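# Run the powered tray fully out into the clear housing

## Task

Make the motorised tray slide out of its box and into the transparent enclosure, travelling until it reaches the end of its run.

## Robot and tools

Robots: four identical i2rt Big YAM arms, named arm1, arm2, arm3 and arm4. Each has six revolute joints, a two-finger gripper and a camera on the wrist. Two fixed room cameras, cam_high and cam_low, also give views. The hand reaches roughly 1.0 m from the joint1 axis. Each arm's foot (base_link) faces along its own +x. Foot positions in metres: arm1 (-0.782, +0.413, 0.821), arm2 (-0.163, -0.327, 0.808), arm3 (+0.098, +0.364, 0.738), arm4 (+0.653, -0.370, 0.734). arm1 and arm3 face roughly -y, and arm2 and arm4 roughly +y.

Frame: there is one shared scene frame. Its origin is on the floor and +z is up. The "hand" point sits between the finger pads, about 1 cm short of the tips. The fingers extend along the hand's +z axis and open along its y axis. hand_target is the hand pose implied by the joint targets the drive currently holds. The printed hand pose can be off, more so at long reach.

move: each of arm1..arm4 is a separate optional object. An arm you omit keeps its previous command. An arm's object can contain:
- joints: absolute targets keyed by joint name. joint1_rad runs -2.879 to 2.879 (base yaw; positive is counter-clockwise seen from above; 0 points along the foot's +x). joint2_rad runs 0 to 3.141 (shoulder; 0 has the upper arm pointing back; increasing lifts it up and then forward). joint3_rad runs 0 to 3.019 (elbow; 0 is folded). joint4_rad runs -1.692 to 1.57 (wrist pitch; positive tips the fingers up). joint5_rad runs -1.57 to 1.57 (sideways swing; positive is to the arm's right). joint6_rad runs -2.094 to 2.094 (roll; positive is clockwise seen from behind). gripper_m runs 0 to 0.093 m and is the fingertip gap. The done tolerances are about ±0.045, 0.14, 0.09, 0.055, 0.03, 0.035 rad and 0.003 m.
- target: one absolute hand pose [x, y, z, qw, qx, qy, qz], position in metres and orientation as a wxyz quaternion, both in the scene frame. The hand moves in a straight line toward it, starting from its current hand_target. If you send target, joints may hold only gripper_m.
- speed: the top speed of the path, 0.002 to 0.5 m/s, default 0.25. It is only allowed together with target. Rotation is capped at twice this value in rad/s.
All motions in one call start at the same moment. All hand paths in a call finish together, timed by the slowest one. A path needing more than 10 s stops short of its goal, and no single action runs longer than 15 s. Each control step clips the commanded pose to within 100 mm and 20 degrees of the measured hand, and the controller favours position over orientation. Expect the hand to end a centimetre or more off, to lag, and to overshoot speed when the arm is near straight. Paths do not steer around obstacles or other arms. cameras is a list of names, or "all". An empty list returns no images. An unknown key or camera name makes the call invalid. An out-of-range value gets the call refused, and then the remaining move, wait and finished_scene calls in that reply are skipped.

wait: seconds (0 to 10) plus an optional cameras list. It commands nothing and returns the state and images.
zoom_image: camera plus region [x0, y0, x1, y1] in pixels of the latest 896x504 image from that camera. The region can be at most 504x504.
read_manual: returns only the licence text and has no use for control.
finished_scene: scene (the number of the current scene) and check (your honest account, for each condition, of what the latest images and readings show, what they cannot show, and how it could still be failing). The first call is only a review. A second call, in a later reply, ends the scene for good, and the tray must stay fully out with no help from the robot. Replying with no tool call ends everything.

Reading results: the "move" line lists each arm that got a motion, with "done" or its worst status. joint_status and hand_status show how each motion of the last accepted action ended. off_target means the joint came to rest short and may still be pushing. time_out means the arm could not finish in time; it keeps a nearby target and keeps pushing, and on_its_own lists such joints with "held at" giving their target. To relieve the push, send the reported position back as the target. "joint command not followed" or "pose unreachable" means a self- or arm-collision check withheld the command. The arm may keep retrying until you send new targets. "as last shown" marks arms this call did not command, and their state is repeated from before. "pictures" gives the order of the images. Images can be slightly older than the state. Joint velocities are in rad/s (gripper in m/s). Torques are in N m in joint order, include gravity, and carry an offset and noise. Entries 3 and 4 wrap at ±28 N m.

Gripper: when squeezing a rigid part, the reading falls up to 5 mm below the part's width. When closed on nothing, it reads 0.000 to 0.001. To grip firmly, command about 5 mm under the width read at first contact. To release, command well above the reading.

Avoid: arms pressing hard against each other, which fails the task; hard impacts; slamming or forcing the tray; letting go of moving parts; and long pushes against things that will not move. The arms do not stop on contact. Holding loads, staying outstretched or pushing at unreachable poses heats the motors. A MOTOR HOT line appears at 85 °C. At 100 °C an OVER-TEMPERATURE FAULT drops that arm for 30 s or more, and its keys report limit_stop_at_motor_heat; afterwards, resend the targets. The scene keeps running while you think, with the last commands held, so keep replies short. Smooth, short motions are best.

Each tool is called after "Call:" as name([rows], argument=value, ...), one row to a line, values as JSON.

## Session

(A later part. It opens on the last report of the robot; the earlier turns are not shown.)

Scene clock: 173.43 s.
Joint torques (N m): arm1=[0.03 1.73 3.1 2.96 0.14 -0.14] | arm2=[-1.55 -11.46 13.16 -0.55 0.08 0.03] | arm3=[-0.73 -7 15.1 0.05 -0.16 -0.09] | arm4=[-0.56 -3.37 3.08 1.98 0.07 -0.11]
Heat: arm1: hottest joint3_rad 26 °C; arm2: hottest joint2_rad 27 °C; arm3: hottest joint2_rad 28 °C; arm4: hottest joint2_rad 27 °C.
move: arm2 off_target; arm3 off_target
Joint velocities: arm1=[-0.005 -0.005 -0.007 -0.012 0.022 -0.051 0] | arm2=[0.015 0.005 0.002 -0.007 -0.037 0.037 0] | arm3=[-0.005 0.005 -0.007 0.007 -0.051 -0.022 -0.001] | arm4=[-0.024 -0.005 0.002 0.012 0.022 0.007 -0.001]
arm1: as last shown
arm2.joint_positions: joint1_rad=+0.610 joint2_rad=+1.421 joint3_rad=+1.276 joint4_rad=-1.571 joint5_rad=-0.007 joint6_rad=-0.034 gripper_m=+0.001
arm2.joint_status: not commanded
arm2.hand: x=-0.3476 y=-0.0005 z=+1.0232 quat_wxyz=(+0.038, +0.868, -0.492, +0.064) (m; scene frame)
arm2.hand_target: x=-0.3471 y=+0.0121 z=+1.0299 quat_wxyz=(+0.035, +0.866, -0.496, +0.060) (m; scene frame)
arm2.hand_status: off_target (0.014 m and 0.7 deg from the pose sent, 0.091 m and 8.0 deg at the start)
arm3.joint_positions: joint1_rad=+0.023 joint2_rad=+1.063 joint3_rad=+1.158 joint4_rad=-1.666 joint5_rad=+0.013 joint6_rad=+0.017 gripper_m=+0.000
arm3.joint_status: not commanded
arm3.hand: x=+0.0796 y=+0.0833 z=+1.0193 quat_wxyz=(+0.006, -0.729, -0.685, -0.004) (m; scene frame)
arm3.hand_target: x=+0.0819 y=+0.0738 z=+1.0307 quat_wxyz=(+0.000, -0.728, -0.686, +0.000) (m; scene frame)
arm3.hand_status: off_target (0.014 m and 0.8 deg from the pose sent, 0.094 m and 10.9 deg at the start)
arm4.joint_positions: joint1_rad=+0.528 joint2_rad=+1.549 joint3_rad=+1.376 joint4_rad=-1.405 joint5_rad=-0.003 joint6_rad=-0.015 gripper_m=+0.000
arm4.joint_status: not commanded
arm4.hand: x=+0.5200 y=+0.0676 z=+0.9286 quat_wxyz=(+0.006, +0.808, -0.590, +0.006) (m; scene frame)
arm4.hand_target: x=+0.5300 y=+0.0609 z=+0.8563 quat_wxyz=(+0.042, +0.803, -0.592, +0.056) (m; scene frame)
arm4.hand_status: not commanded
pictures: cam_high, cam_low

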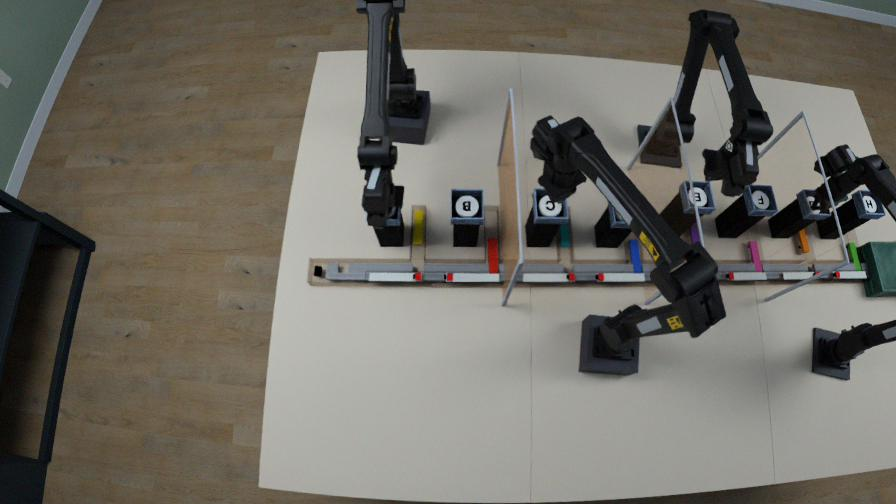

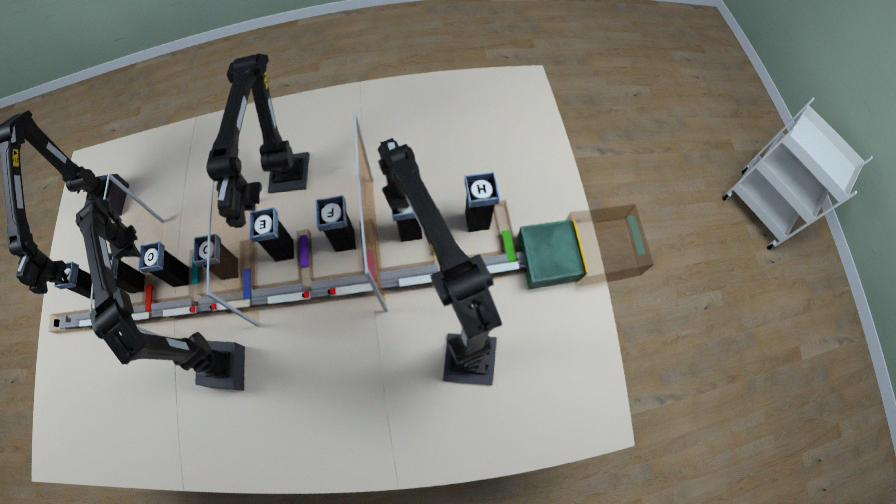

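Call:
move(arm2={"target": [-0.126, 0.012, 1.03, 0.052, 0.6654, -0.7432, 0.0466], "speed": 0.4}, arm3={"target": [0.2915, 0.080, 1.03, -0.0618, 0.463, 0.884, 0.0324], "speed": 0.4}, cameras=["arm2_cam_wrist", "arm3_cam_wrist"])

Scene clock: 178.47 s.
Joint torques (N m): arm1=[-0.15 1.73 3.04 2.85 0.14 -0.14] | arm2=[-1.2 -12.04 10.35 -0.66 -0.23 0.03] | arm3=[-0.38 -10.11 15.47 -0.09 0.04 -0.22] | arm4=[-0.56 -3.37 3.08 1.96 0.07 -0.11]
Heat: arm1: hottest joint3_rad 26 °C; arm2: hottest joint2_rad 27 °C; arm3: hottest joint2_rad 28 °C; arm4: hottest joint2_rad 27 °C.
move: arm2 done; arm3 off_target
Joint velocities: arm1=[-0.015 -0.005 0.002 -0.007 0.022 0.022 0] | arm2=[0.005 0.005 -0.007 -0.002 0.066 0.037 -0.001] | arm3=[0.005 -0.015 0.012 0.002 0.022 -0.022 0] | arm4=[-0.015 0.005 -0.007 -0.007 0.022 -0.081 0.001]
arm1, arm4: as last shown
arm2.joint_positions: joint1_rad=-0.008 joint2_rad=+1.329 joint3_rad=+1.192 joint4_rad=-1.577 joint5_rad=-0.012 joint6_rad=-0.005 gripper_m=+0.001
arm2.joint_status: not commanded
arm2.hand: x=-0.1287 y=+0.0107 z=+1.0276 quat_wxyz=(+0.053, +0.667, -0.742, +0.045) (m; scene frame)
arm2.hand_target: x=-0.1263 y=+0.0090 z=+1.0303 quat_wxyz=(+0.056, +0.666, -0.743, +0.045) (m; scene frame)
arm2.hand_status: done (0.004 m and 0.3 deg from the pose sent, 0.222 m and 37.2 deg at the start)
arm3.joint_positions: joint1_rad=+0.681 joint2_rad=+1.253 joint3_rad=+1.292 joint4_rad=-1.691 joint5_rad=+0.028 joint6_rad=+0.029 gripper_m=+0.000
arm3.joint_status: not commanded
arm3.hand: x=+0.2802 y=+0.0871 z=+1.0180 quat_wxyz=(+0.041, -0.472, -0.880, -0.014) (m; scene frame)
arm3.hand_target: x=+0.2890 y=+0.0791 z=+1.0292 quat_wxyz=(+0.033, -0.464, -0.885, -0.009) (m; scene frame)
arm3.hand_status: off_target (0.018 m and 3.4 deg from the pose sent, 0.212 m and 38.9 deg at the start; a joint's target at an end of its range on 45 of 53 steps)
pictures: arm2_cam_wrist, arm3_cam_wrist
camera_calibration:
arm2_cam_wrist: T_world_to_cam=[[0.995105, -0.0984776, 0.00825757, 0.118765], [-0.0762236, -0.711672, 0.698365, -0.715738], [-0.0628966, -0.695576, -0.715694, 0.862506], [0, 0, 0, 1]] pos_world=[-0.118491, 0.102264, 1.11616]
arm3_cam_wrist: T_world_to_cam=[[-0.833941, -0.551753, 0.0105042, 0.270158], [-0.41009, 0.632339, 0.657247, -0.606361], [-0.369281, 0.543798, -0.753602, 0.951078], [0, 0, 0, 1]] pos_world=[0.327847, 0.0152922, 1.11243]

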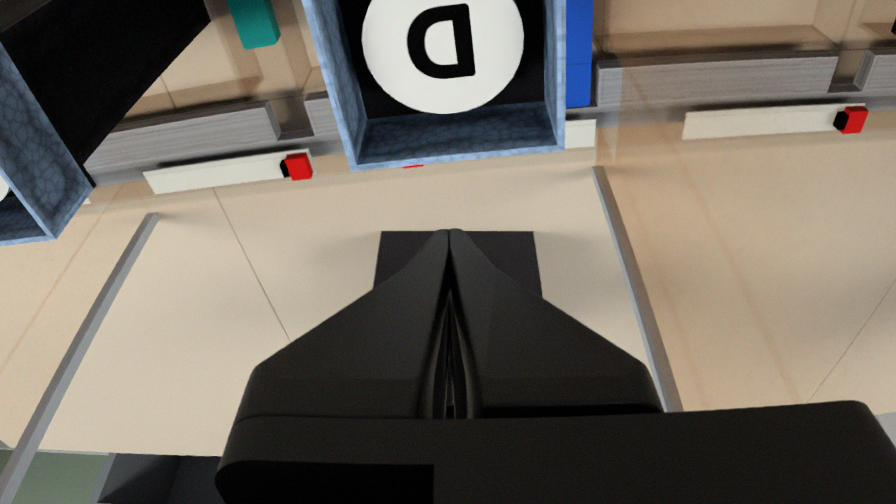

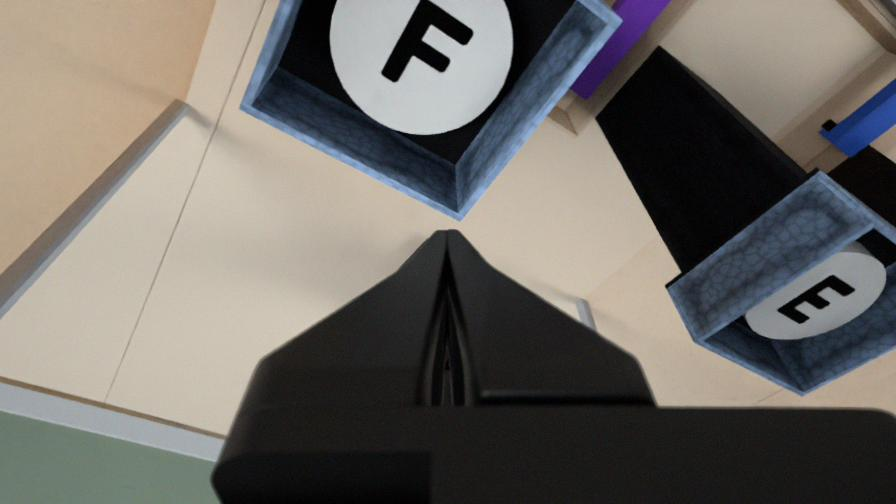

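Call:
move(arm2={"target": [-0.127, 0.016, 0.85, 0.052, 0.6654, -0.7432, 0.0466], "speed": 0.16}, arm3={"target": [0.2955, 0.0785, 0.85, -0.0618, 0.463, 0.884, 0.0324], "speed": 0.16}, cameras=["arm2_cam_wrist", "arm3_cam_wrist", "cam_high", "cam_low"])

Call:
zoom_image(camera="cam_low", region=[180, 200, 420, 340])

Call:
zoom_image(camera="cam_high", region=[480, 180, 780, 300])

Scene clock: 181.37 s.
Joint torques (N m): arm1=[0.03 1.49 3.08 2.96 0.13 -0.14] | arm2=[0.15 -2.32 3.26 3.48 0.08 0.15] | arm3=[-0.73 -1.08 2.74 3.82 -0.37 -0.22] | arm4=[-0.56 -3.37 3.07 1.98 0.07 -0.11]
Heat: arm1: hottest joint3_rad 26 °C; arm2: hottest joint2_rad 27 °C; arm3: hottest joint2_rad 28 °C; arm4: hottest joint2_rad 27 °C.
move: arm2 off_target; arm3 off_target
Joint velocities: arm1=[-0.015 -0.005 0.012 -0.002 0.007 0.007 -0.001] | arm2=[-0.005 -0.015 0.007 0.002 0.022 0.007 0] | arm3=[0.005 0.005 -0.007 0.007 -0.022 0.022 -0.001] | arm4=[0.005 -0.005 -0.007 0.002 0.022 -0.037 -0.001]
arm1, arm4: as last shown
arm2.joint_positions: joint1_rad=-0.008 joint2_rad=+1.380 joint3_rad=+0.946 joint4_rad=-1.178 joint5_rad=-0.012 joint6_rad=-0.005 gripper_m=+0.001
arm2.joint_status: not commanded
arm2.hand: x=-0.1263 y=+0.0235 z=+0.9175 quat_wxyz=(+0.015, +0.668, -0.744, +0.012) (m; scene frame)
arm2.hand_target: x=-0.1280 y=+0.0058 z=+0.8589 quat_wxyz=(+0.052, +0.665, -0.743, +0.047) (m; scene frame)
arm2.hand_status: off_target (0.068 m and 5.8 deg from the pose sent, 0.178 m and 0.3 deg at the start)
arm3.joint_positions: joint1_rad=+0.681 joint2_rad=+1.236 joint3_rad=+1.065 joint4_rad=-1.388 joint5_rad=+0.022 joint6_rad=+0.026 gripper_m=+0.000
arm3.joint_status: not commanded
arm3.hand: x=+0.2882 y=+0.0799 z=+0.9362 quat_wxyz=(-0.002, -0.473, -0.881, +0.004) (m; scene frame)
arm3.hand_target: x=+0.2851 y=+0.0920 z=+0.8613 quat_wxyz=(+0.062, -0.463, -0.883, -0.033) (m; scene frame)
arm3.hand_status: off_target (0.086 m and 8.4 deg from the pose sent, 0.169 m and 3.4 deg at the start)
pictures: arm2_cam_wrist, arm3_cam_wrist, cam_high, cam_low
camera_calibration:
arm2_cam_wrist: T_world_to_cam=[[0.995093, -0.0984786, 0.00955468, 0.117338], [-0.0829868, -0.77815, 0.622572, -0.559273], [-0.053875, -0.62031, -0.782504, 0.853394], [0, 0, 0, 1]] pos_world=[-0.117198, 0.105726, 1.01485]
arm3_cam_wrist: T_world_to_cam=[[-0.833799, -0.552064, 0.00208657, 0.28151], [-0.446644, 0.676793, 0.585201, -0.470367], [-0.32448, 0.487008, -0.810886, 0.941524], [0, 0, 0, 1]] pos_world=[0.330142, 0.0152231, 1.03814]

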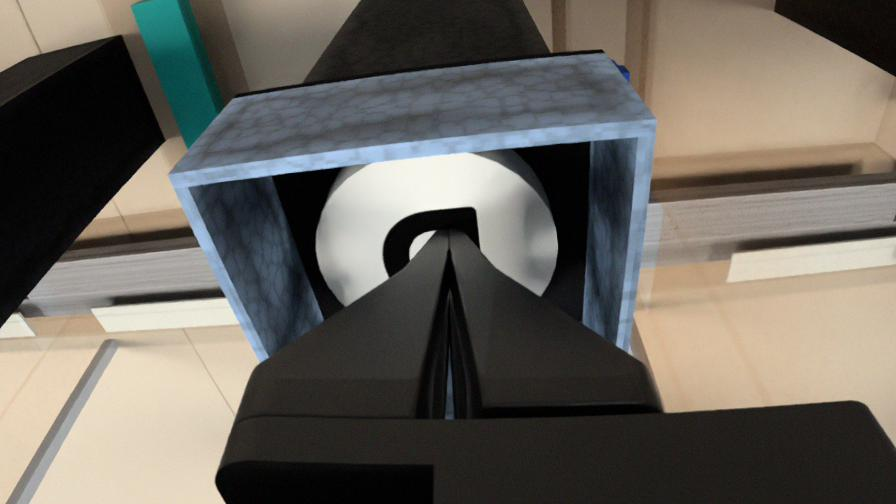

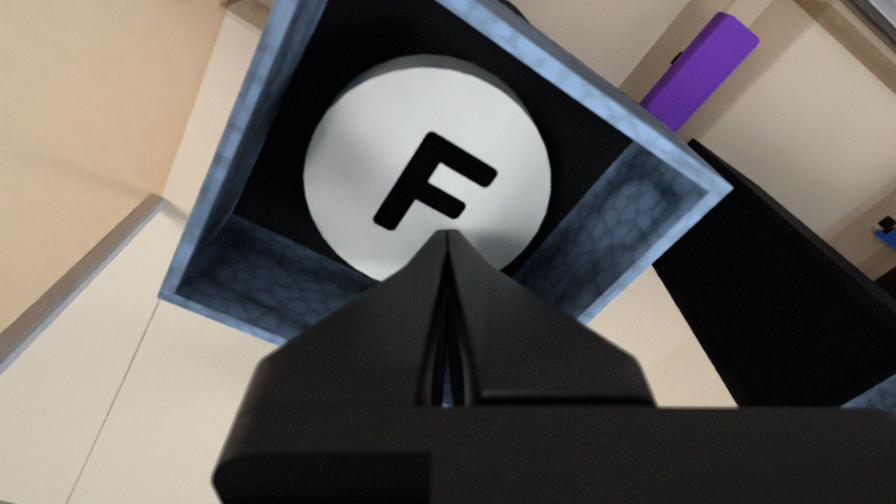

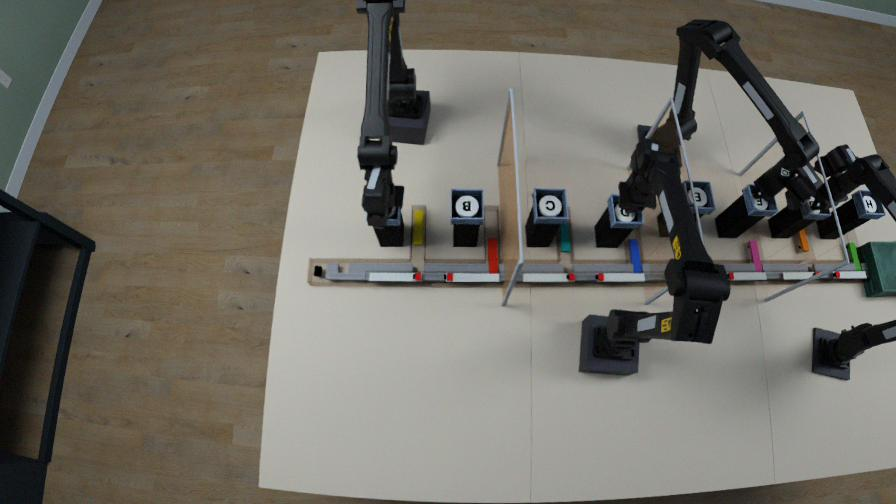

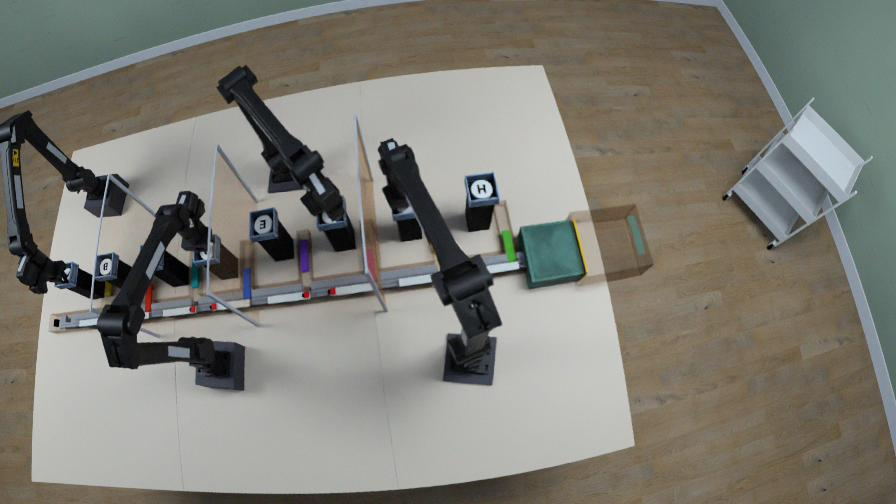

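Scaled by 2.100 from the camera's 896x504 image, which has a finer 1280x720 frame.

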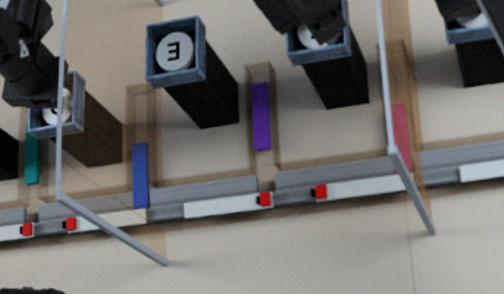

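Scaled by 1.680 from the camera's 896x504 image, which has a finer 1280x720 frame.

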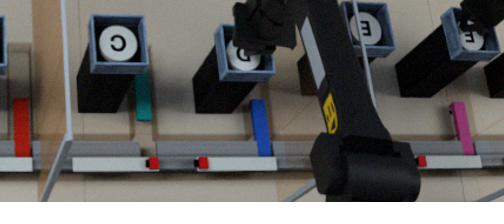

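Call:
wait(seconds=8, cameras=["cam_high", "cam_low", "arm4_cam_wrist"])

Call:
zoom_image(camera="cam_low", region=[180, 200, 420, 340])

Call:
zoom_image(camera="cam_high", region=[480, 180, 780, 300])

Call:
zoom_image(camera="cam_high", region=[300, 180, 600, 300])

Scene clock: 190.70 s.
Joint torques (N m): arm1=[-0.09 1.61 3.1 2.92 0.14 -0.14] | arm2=[-0.62 -2.02 3.3 3.48 0.06 0.17] | arm3=[-0.91 -1.08 2.82 3.82 -0.38 -0.22] | arm4=[-0.62 -3.31 3.07 1.98 0.07 -0.11]
Heat: arm1: hottest joint3_rad 26 °C; arm2: hottest joint2_rad 27 °C; arm3: hottest joint2_rad 28 °C; arm4: hottest joint2_rad 27 °C.
Joint velocities: arm1=[-0.024 0.015 0.012 0.002 -0.066 -0.007 0.001] | arm2=[-0.015 0.005 0.012 -0.007 -0.11 -0.037 0] | arm3=[-0.015 -0.015 -0.002 0.002 -0.007 0.007 0] | arm4=[-0.005 0.005 -0.007 0.002 -0.051 0.022 -0.001]
arm1.joint_positions: joint1_rad=+0.096 joint2_rad=+1.459 joint3_rad=+0.974 joint4_rad=-0.906 joint5_rad=+0.002 joint6_rad=-0.013 gripper_m=+0.000
arm1.joint_status: not commanded
arm1.hand: x=-0.7894 y=-0.0157 z=+0.9172 quat_wxyz=(-0.066, -0.705, -0.703, +0.064) (m; scene frame)
arm1.hand_target: x=-0.7914 y=+0.0185 z=+0.8352 quat_wxyz=(-0.001, -0.708, -0.706, -0.001) (m; scene frame)
arm1.hand_status: not commanded
arm2.joint_positions: joint1_rad=-0.008 joint2_rad=+1.380 joint3_rad=+0.946 joint4_rad=-1.178 joint5_rad=-0.012 joint6_rad=-0.005 gripper_m=+0.001
arm2.joint_status: not commanded
arm2.hand: x=-0.1263 y=+0.0236 z=+0.9175 quat_wxyz=(+0.015, +0.668, -0.744, +0.012) (m; scene frame)
arm2.hand_target: x=-0.1280 y=+0.0058 z=+0.8589 quat_wxyz=(+0.052, +0.665, -0.743, +0.047) (m; scene frame)
arm2.hand_status: off_target (0.068 m and 5.8 deg from the pose sent, 0.178 m and 0.3 deg at the start)
arm3.joint_positions: joint1_rad=+0.681 joint2_rad=+1.236 joint3_rad=+1.065 joint4_rad=-1.388 joint5_rad=+0.022 joint6_rad=+0.026 gripper_m=+0.000
arm3.joint_status: not commanded
arm3.hand: x=+0.2882 y=+0.0798 z=+0.9363 quat_wxyz=(-0.002, -0.473, -0.881, +0.004) (m; scene frame)
arm3.hand_target: x=+0.2851 y=+0.0920 z=+0.8614 quat_wxyz=(+0.062, -0.463, -0.883, -0.033) (m; scene frame)
arm3.hand_status: off_target (0.087 m and 8.5 deg from the pose sent, 0.169 m and 3.4 deg at the start)
arm4.joint_positions: joint1_rad=+0.528 joint2_rad=+1.549 joint3_rad=+1.376 joint4_rad=-1.405 joint5_rad=-0.003 joint6_rad=-0.015 gripper_m=+0.000
arm4.joint_status: not commanded
arm4.hand: x=+0.5200 y=+0.0676 z=+0.9286 quat_wxyz=(+0.006, +0.808, -0.590, +0.006) (m; scene frame)
arm4.hand_target: x=+0.5300 y=+0.0609 z=+0.8563 quat_wxyz=(+0.042, +0.803, -0.592, +0.056) (m; scene frame)
arm4.hand_status: not commanded
wait: 8.00 s; at rest from the start
pictures: arm4_cam_wrist, cam_high, cam_low
camera_calibration:
arm4_cam_wrist: T_world_to_cam=[[0.951647, 0.307081, 0.00825849, -0.524851], [0.239889, -0.759675, 0.604439, -0.63026], [0.191886, -0.573232, -0.796608, 0.803304], [0, 0, 0, 1]] pos_world=[0.496523, 0.142859, 1.02521]

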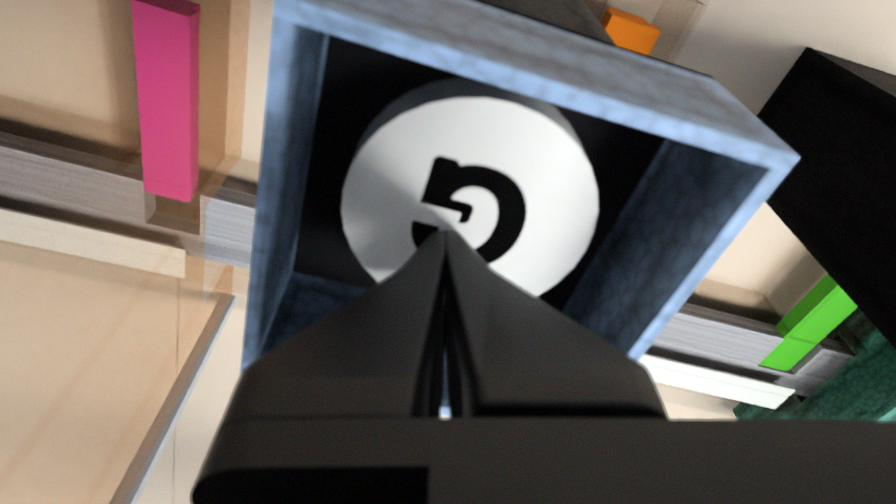

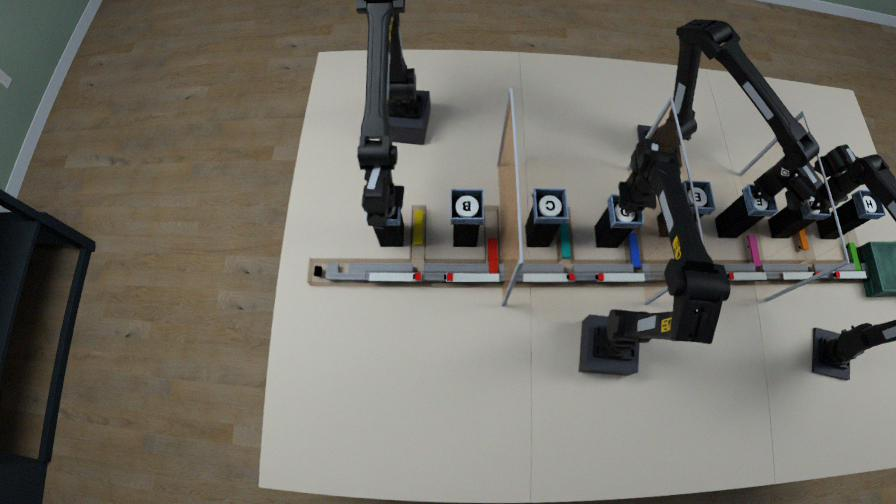

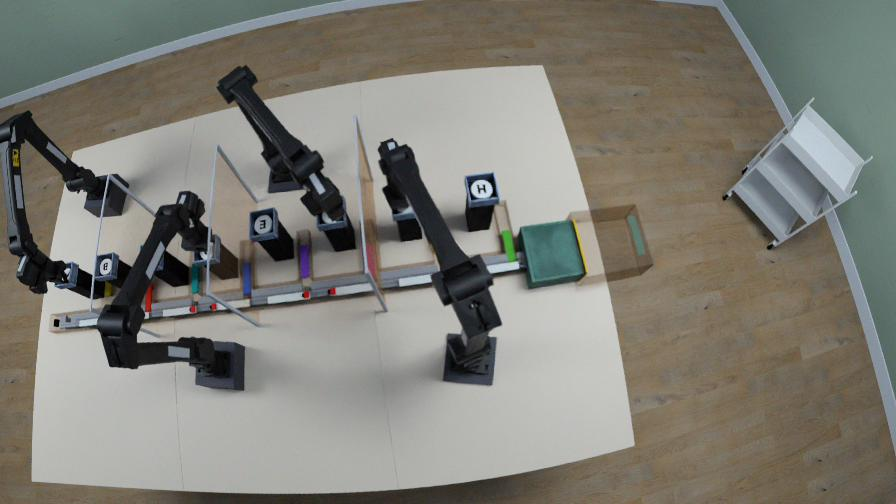

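Scaled by 2.100 from the camera's 896x504 image, which has a finer 1280x720 frame.

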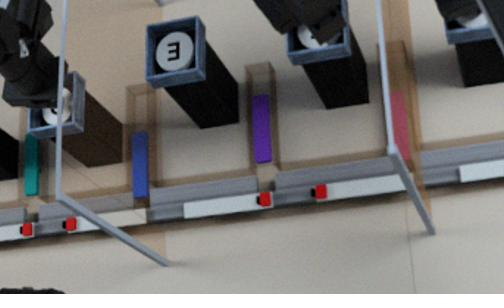

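Scaled by 1.680 from the camera's 896x504 image, which has a finer 1280x720 frame.

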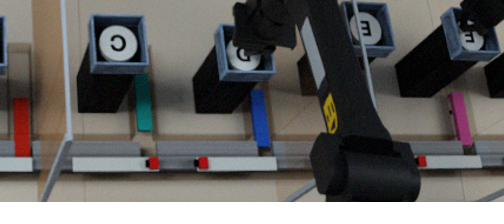

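Scaled by 1.680 from the camera's 896x504 image, which has a finer 1280x720 frame.

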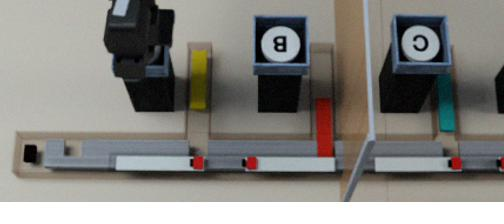

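Call:
wait(seconds=4, cameras=["cam_high", "cam_low"])

Call:
zoom_image(camera="cam_low", region=[180, 200, 420, 340])

Call:
zoom_image(camera="cam_high", region=[480, 180, 780, 300])

Call:
wait(seconds=4, cameras=["cam_high", "cam_low"])

Call:
zoom_image(camera="cam_low", region=[180, 200, 420, 340])

Call:
zoom_image(camera="cam_high", region=[480, 180, 780, 300])

Scene clock: 195.37 s.
Joint torques (N m): arm1=[-0.26 1.79 3.07 3 0.14 -0.15] | arm2=[-0.21 -2.67 3.32 3.45 0.05 0.17] | arm3=[-0.73 -0.97 2.81 3.79 -0.38 -0.22] | arm4=[-0.56 -3.31 3.07 1.98 0.07 -0.11]
Heat: arm1: hottest joint3_rad 26 °C; arm2: hottest joint2_rad 27 °C; arm3: hottest joint2_rad 27 °C; arm4: hottest joint2_rad 27 °C.
Joint velocities: arm1=[-0.005 -0.015 -0.002 -0.007 0.066 -0.037 -0.001] | arm2=[0.015 -0.005 -0.002 -0.002 -0.037 0.007 0.001] | arm3=[-0.024 0.005 0.002 -0.007 0.037 -0.037 0.001] | arm4=[-0.005 -0.024 0.002 0.002 -0.007 0.022 0]
arm1.joint_positions: joint1_rad=+0.096 joint2_rad=+1.459 joint3_rad=+0.974 joint4_rad=-0.906 joint5_rad=+0.002 joint6_rad=-0.013 gripper_m=+0.000
arm1.joint_status: not commanded
arm1.hand: x=-0.7894 y=-0.0157 z=+0.9172 quat_wxyz=(-0.066, -0.705, -0.703, +0.064) (m; scene frame)
arm1.hand_target: x=-0.7914 y=+0.0185 z=+0.8352 quat_wxyz=(-0.001, -0.708, -0.706, -0.001) (m; scene frame)
arm1.hand_status: not commanded
arm2.joint_positions: joint1_rad=-0.008 joint2_rad=+1.380 joint3_rad=+0.946 joint4_rad=-1.178 joint5_rad=-0.012 joint6_rad=-0.005 gripper_m=+0.001
arm2.joint_status: not commanded
arm2.hand: x=-0.1263 y=+0.0236 z=+0.9175 quat_wxyz=(+0.015, +0.668, -0.744, +0.012) (m; scene frame)
arm2.hand_target: x=-0.1280 y=+0.0058 z=+0.8589 quat_wxyz=(+0.052, +0.665, -0.743, +0.047) (m; scene frame)
arm2.hand_status: off_target (0.068 m and 5.8 deg from the pose sent, 0.178 m and 0.3 deg at the start)
arm3.joint_positions: joint1_rad=+0.681 joint2_rad=+1.236 joint3_rad=+1.065 joint4_rad=-1.388 joint5_rad=+0.022 joint6_rad=+0.026 gripper_m=+0.000
arm3.joint_status: not commanded
arm3.hand: x=+0.2882 y=+0.0798 z=+0.9363 quat_wxyz=(-0.002, -0.473, -0.881, +0.004) (m; scene frame)
arm3.hand_target: x=+0.2851 y=+0.0920 z=+0.8614 quat_wxyz=(+0.062, -0.463, -0.883, -0.033) (m; scene frame)
arm3.hand_status: off_target (0.087 m and 8.5 deg from the pose sent, 0.169 m and 3.4 deg at the start)
arm4.joint_positions: joint1_rad=+0.528 joint2_rad=+1.549 joint3_rad=+1.376 joint4_rad=-1.405 joint5_rad=-0.003 joint6_rad=-0.015 gripper_m=+0.000
arm4.joint_status: not commanded
arm4.hand: x=+0.5200 y=+0.0676 z=+0.9286 quat_wxyz=(+0.006, +0.808, -0.590, +0.006) (m; scene frame)
arm4.hand_target: x=+0.5300 y=+0.0609 z=+0.8563 quat_wxyz=(+0.042, +0.803, -0.592, +0.056) (m; scene frame)
arm4.hand_status: not commanded
wait: 4.00 s; at rest from the start
pictures: cam_high, cam_low

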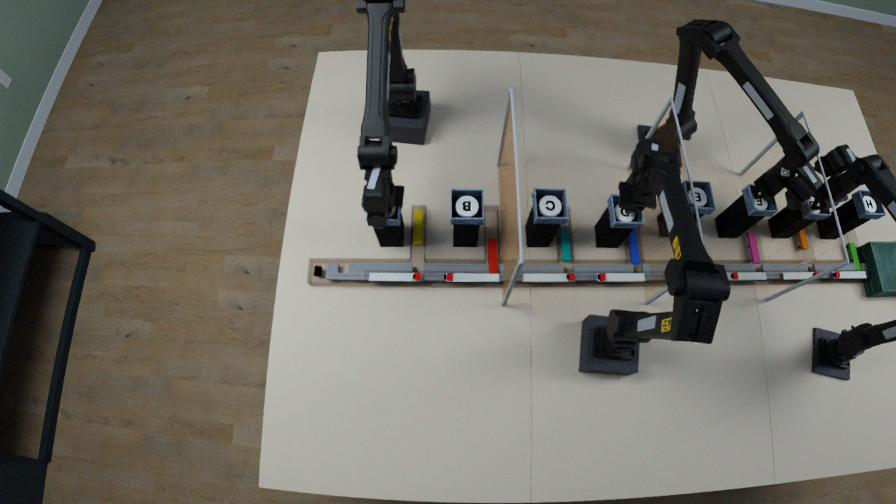

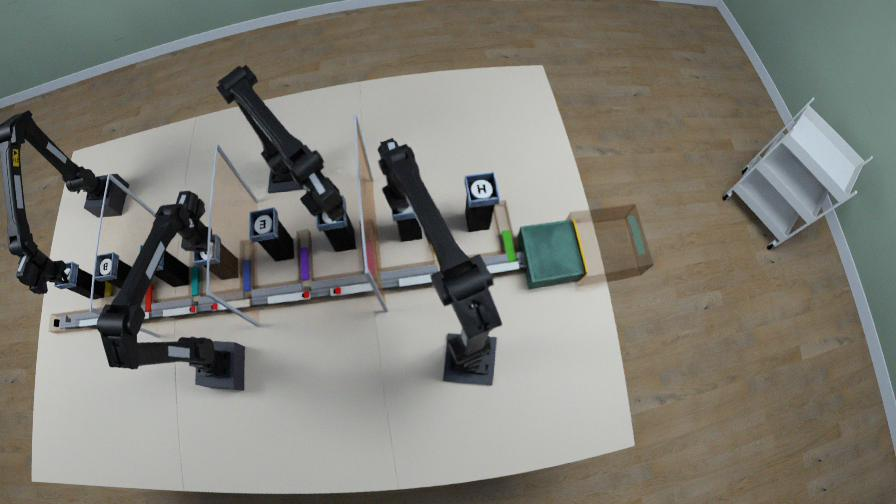

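Scaled by 2.100 from the camera's 896x504 image, which has a finer 1280x720 frame.

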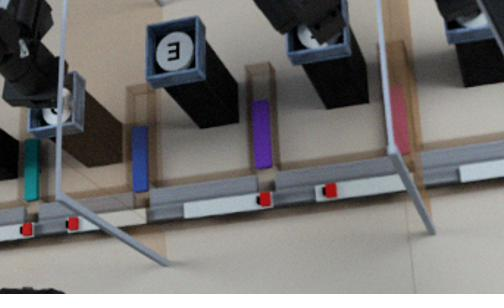

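Scaled by 1.680 from the camera's 896x504 image, which has a finer 1280x720 frame.

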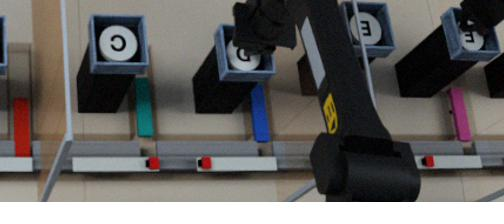

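Scene clock: 199.37 s.
Joint torques (N m): arm1=[-0.15 1.61 3.11 2.92 0.14 -0.14] | arm2=[-0.67 -2.61 3.25 3.47 0.08 0.16] | arm3=[-0.73 -1.08 2.81 3.82 -0.38 -0.22] | arm4=[-0.56 -3.37 3.07 1.98 0.07 -0.11]
Heat: arm1: hottest joint3_rad 26 °C; arm2: hottest joint2_rad 27 °C; arm3: hottest joint2_rad 27 °C; arm4: hottest joint2_rad 27 °C.
Joint velocities: arm1=[0.005 -0.005 -0.002 0.002 -0.051 -0.066 -0.001] | arm2=[0.005 -0.015 -0.022 0.007 0.037 -0.081 0] | arm3=[-0.015 0.005 -0.012 0.002 0.022 -0.066 0.001] | arm4=[-0.005 -0.015 -0.012 -0.007 0.066 -0.007 -0.001]
arm1.joint_positions: joint1_rad=+0.096 joint2_rad=+1.459 joint3_rad=+0.974 joint4_rad=-0.906 joint5_rad=+0.002 joint6_rad=-0.013 gripper_m=+0.000
arm1.joint_status: not commanded
arm1.hand: x=-0.7894 y=-0.0157 z=+0.9172 quat_wxyz=(-0.066, -0.705, -0.703, +0.064) (m; scene frame)
arm1.hand_target: x=-0.7914 y=+0.0185 z=+0.8352 quat_wxyz=(-0.001, -0.708, -0.706, -0.001) (m; scene frame)
arm1.hand_status: not commanded
arm2.joint_positions: joint1_rad=-0.008 joint2_rad=+1.380 joint3_rad=+0.946 joint4_rad=-1.178 joint5_rad=-0.012 joint6_rad=-0.005 gripper_m=+0.001
arm2.joint_status: not commanded
arm2.hand: x=-0.1263 y=+0.0236 z=+0.9175 quat_wxyz=(+0.015, +0.668, -0.744, +0.012) (m; scene frame)
arm2.hand_target: x=-0.1280 y=+0.0058 z=+0.8589 quat_wxyz=(+0.052, +0.665, -0.743, +0.047) (m; scene frame)
arm2.hand_status: off_target (0.068 m and 5.8 deg from the pose sent, 0.178 m and 0.3 deg at the start)
arm3.joint_positions: joint1_rad=+0.681 joint2_rad=+1.236 joint3_rad=+1.065 joint4_rad=-1.388 joint5_rad=+0.022 joint6_rad=+0.026 gripper_m=+0.000
arm3.joint_status: not commanded
arm3.hand: x=+0.2882 y=+0.0798 z=+0.9363 quat_wxyz=(-0.002, -0.473, -0.881, +0.004) (m; scene frame)
arm3.hand_target: x=+0.2851 y=+0.0919 z=+0.8614 quat_wxyz=(+0.062, -0.463, -0.883, -0.033) (m; scene frame)
arm3.hand_status: off_target (0.087 m and 8.5 deg from the pose sent, 0.169 m and 3.4 deg at the start)
arm4.joint_positions: joint1_rad=+0.528 joint2_rad=+1.549 joint3_rad=+1.376 joint4_rad=-1.405 joint5_rad=-0.003 joint6_rad=-0.015 gripper_m=+0.000
arm4.joint_status: not commanded
arm4.hand: x=+0.5200 y=+0.0676 z=+0.9286 quat_wxyz=(+0.006, +0.808, -0.590, +0.006) (m; scene frame)
arm4.hand_target: x=+0.5300 y=+0.0609 z=+0.8563 quat_wxyz=(+0.042, +0.803, -0.592, +0.056) (m; scene frame)
arm4.hand_status: not commanded
wait: 4.00 s; at rest by 0.27 s
pictures: cam_high, cam_low

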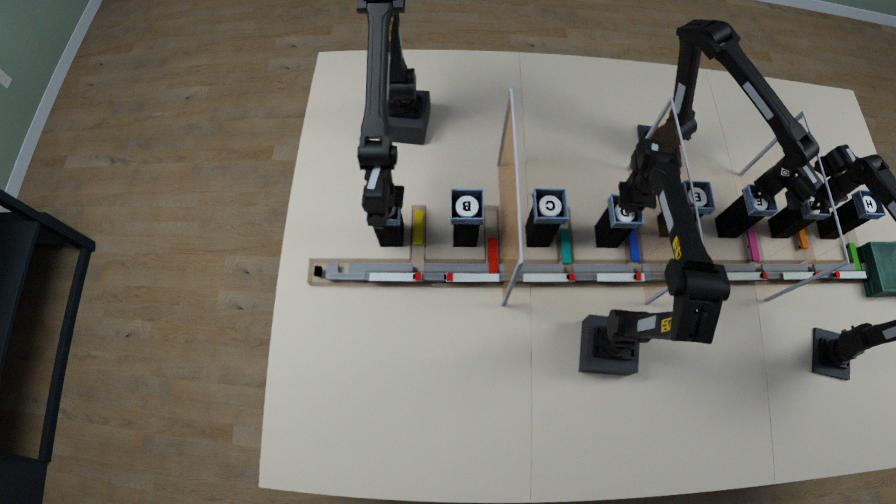

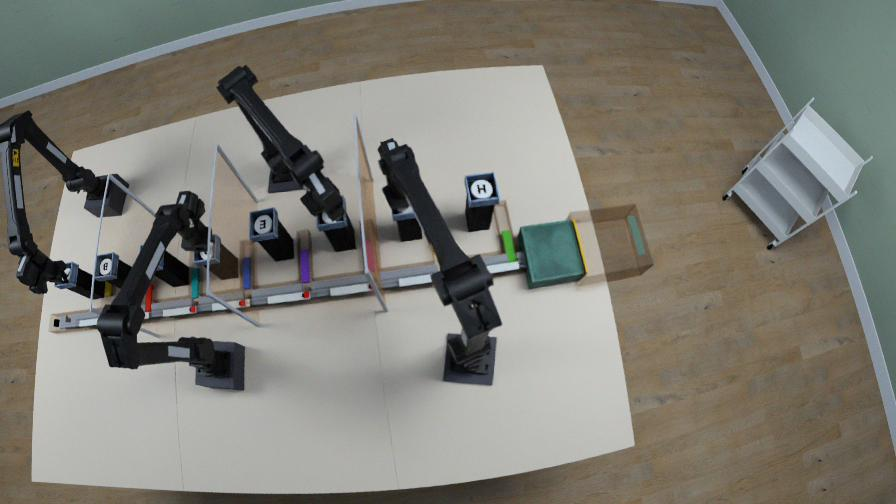

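Scaled by 2.100 from the camera's 896x504 image, which has a finer 1280x720 frame.

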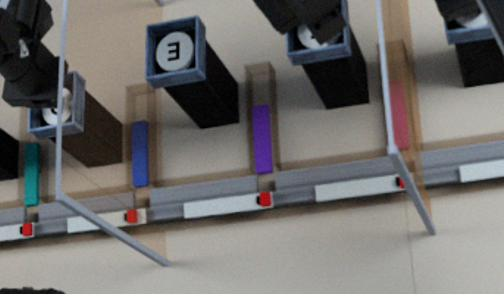

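Scaled by 1.680 from the camera's 896x504 image, which has a finer 1280x720 frame.

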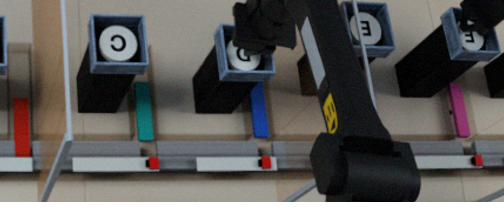

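Call:
wait(seconds=1, cameras=["cam_high", "cam_low"])

Call:
zoom_image(camera="cam_low", region=[180, 200, 420, 340])

Call:
zoom_image(camera="cam_high", region=[480, 180, 780, 300])

Scene clock: 200.87 s.
Joint torques (N m): arm1=[0.03 1.61 3.08 2.97 0.14 -0.15] | arm2=[-0.03 -2.67 3.32 3.44 0.08 0.19] | arm3=[-0.73 -1.03 2.8 3.84 -0.37 -0.22] | arm4=[-0.62 -3.37 3.08 1.98 0.07 -0.11]
Heat: arm1: hottest joint3_rad 26 °C; arm2: hottest joint2_rad 27 °C; arm3: hottest joint2_rad 27 °C; arm4: hottest joint2_rad 27 °C.
Joint velocities: arm1=[0.005 -0.015 0.017 -0.007 -0.007 -0.037 -0.001] | arm2=[-0.005 -0.005 0.012 0.007 0.051 -0.066 0.001] | arm3=[-0.015 -0.015 0.017 0.007 0.066 0.007 -0.001] | arm4=[0.005 0.005 0.007 -0.007 0.037 -0.037 0]
arm1.joint_positions: joint1_rad=+0.096 joint2_rad=+1.459 joint3_rad=+0.974 joint4_rad=-0.906 joint5_rad=+0.002 joint6_rad=-0.013 gripper_m=+0.000
arm1.joint_status: not commanded
arm1.hand: x=-0.7894 y=-0.0157 z=+0.9172 quat_wxyz=(-0.066, -0.705, -0.703, +0.064) (m; scene frame)
arm1.hand_target: x=-0.7914 y=+0.0185 z=+0.8352 quat_wxyz=(-0.001, -0.708, -0.706, -0.001) (m; scene frame)
arm1.hand_status: not commanded
arm2.joint_positions: joint1_rad=-0.008 joint2_rad=+1.380 joint3_rad=+0.946 joint4_rad=-1.178 joint5_rad=-0.012 joint6_rad=-0.005 gripper_m=+0.001
arm2.joint_status: not commanded
arm2.hand: x=-0.1263 y=+0.0236 z=+0.9175 quat_wxyz=(+0.015, +0.668, -0.744, +0.012) (m; scene frame)
arm2.hand_target: x=-0.1280 y=+0.0058 z=+0.8589 quat_wxyz=(+0.052, +0.665, -0.743, +0.047) (m; scene frame)
arm2.hand_status: off_target (0.068 m and 5.8 deg from the pose sent, 0.178 m and 0.3 deg at the start)
arm3.joint_positions: joint1_rad=+0.681 joint2_rad=+1.236 joint3_rad=+1.065 joint4_rad=-1.388 joint5_rad=+0.022 joint6_rad=+0.026 gripper_m=+0.000
arm3.joint_status: not commanded
arm3.hand: x=+0.2882 y=+0.0798 z=+0.9363 quat_wxyz=(-0.002, -0.473, -0.881, +0.004) (m; scene frame)
arm3.hand_target: x=+0.2851 y=+0.0919 z=+0.8614 quat_wxyz=(+0.062, -0.463, -0.883, -0.033) (m; scene frame)
arm3.hand_status: off_target (0.087 m and 8.5 deg from the pose sent, 0.169 m and 3.4 deg at the start)
arm4.joint_positions: joint1_rad=+0.528 joint2_rad=+1.549 joint3_rad=+1.376 joint4_rad=-1.405 joint5_rad=-0.003 joint6_rad=-0.015 gripper_m=+0.000
arm4.joint_status: not commanded
arm4.hand: x=+0.5200 y=+0.0676 z=+0.9286 quat_wxyz=(+0.006, +0.808, -0.590, +0.006) (m; scene frame)
arm4.hand_target: x=+0.5300 y=+0.0609 z=+0.8563 quat_wxyz=(+0.042, +0.803, -0.592, +0.056) (m; scene frame)
arm4.hand_status: not commanded
wait: 1.00 s; at rest from the start
pictures: cam_high, cam_low

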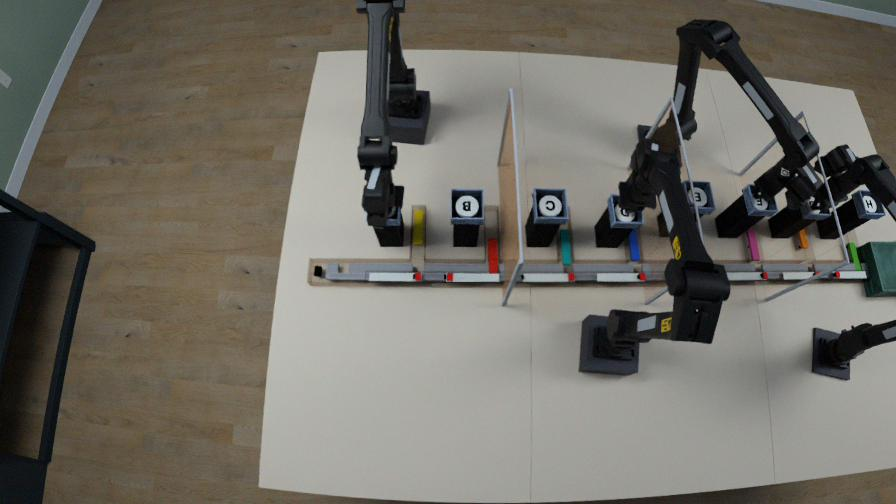

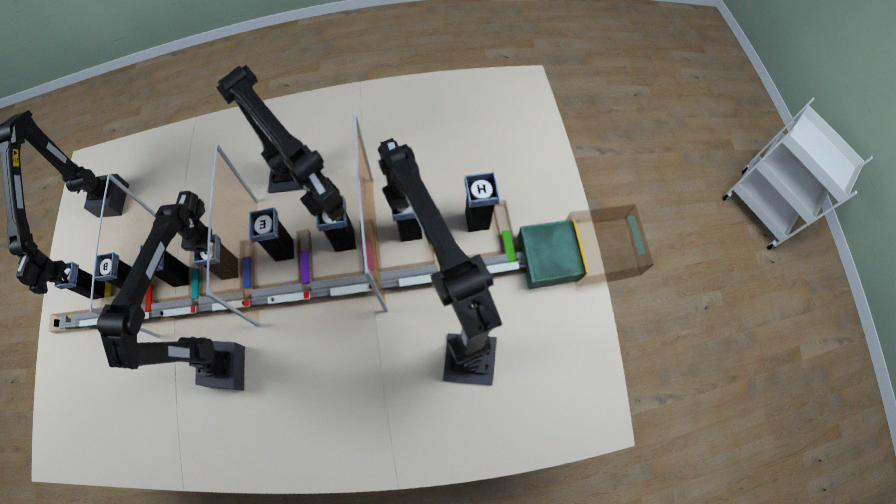

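Scaled by 2.100 from the camera's 896x504 image, which has a finer 1280x720 frame.

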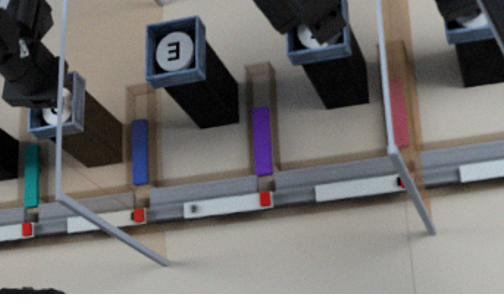

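Scaled by 1.680 from the camera's 896x504 image, which has a finer 1280x720 frame.

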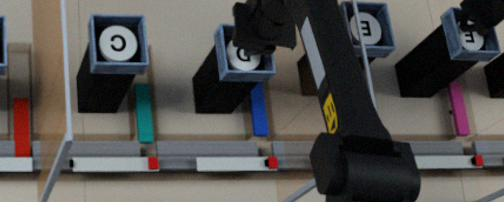

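Call:
zoom_image(camera="cam_high", region=[350, 230, 510, 300])

Call:
zoom_image(camera="cam_high", region=[510, 230, 670, 300])

Call:
zoom_image(camera="cam_low", region=[180, 260, 340, 330])

Call:
zoom_image(camera="cam_high", region=[730, 230, 896, 300])

Scaled by 3.150 from the camera's 896x504 image, which has a finer 1280x720 frame.

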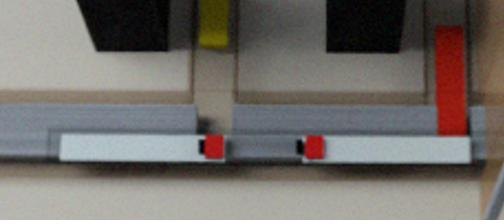

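Scaled by 3.150 from the camera's 896x504 image, which has a finer 1280x720 frame.

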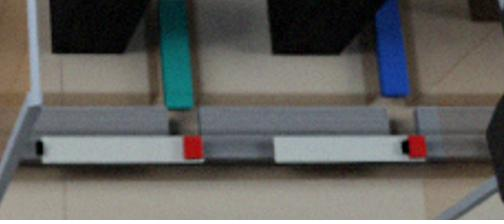

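Scaled by 3.150 from the camera's 896x504 image, which has a finer 1280x720 frame.

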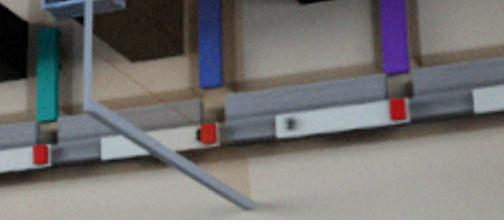

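Scaled by 3.036 from the camera's 896x504 image, which has a finer 1280x720 frame.

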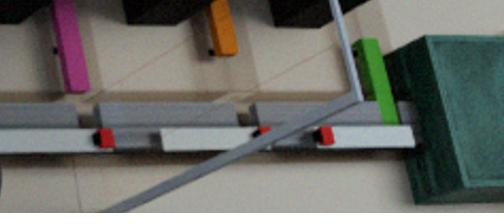

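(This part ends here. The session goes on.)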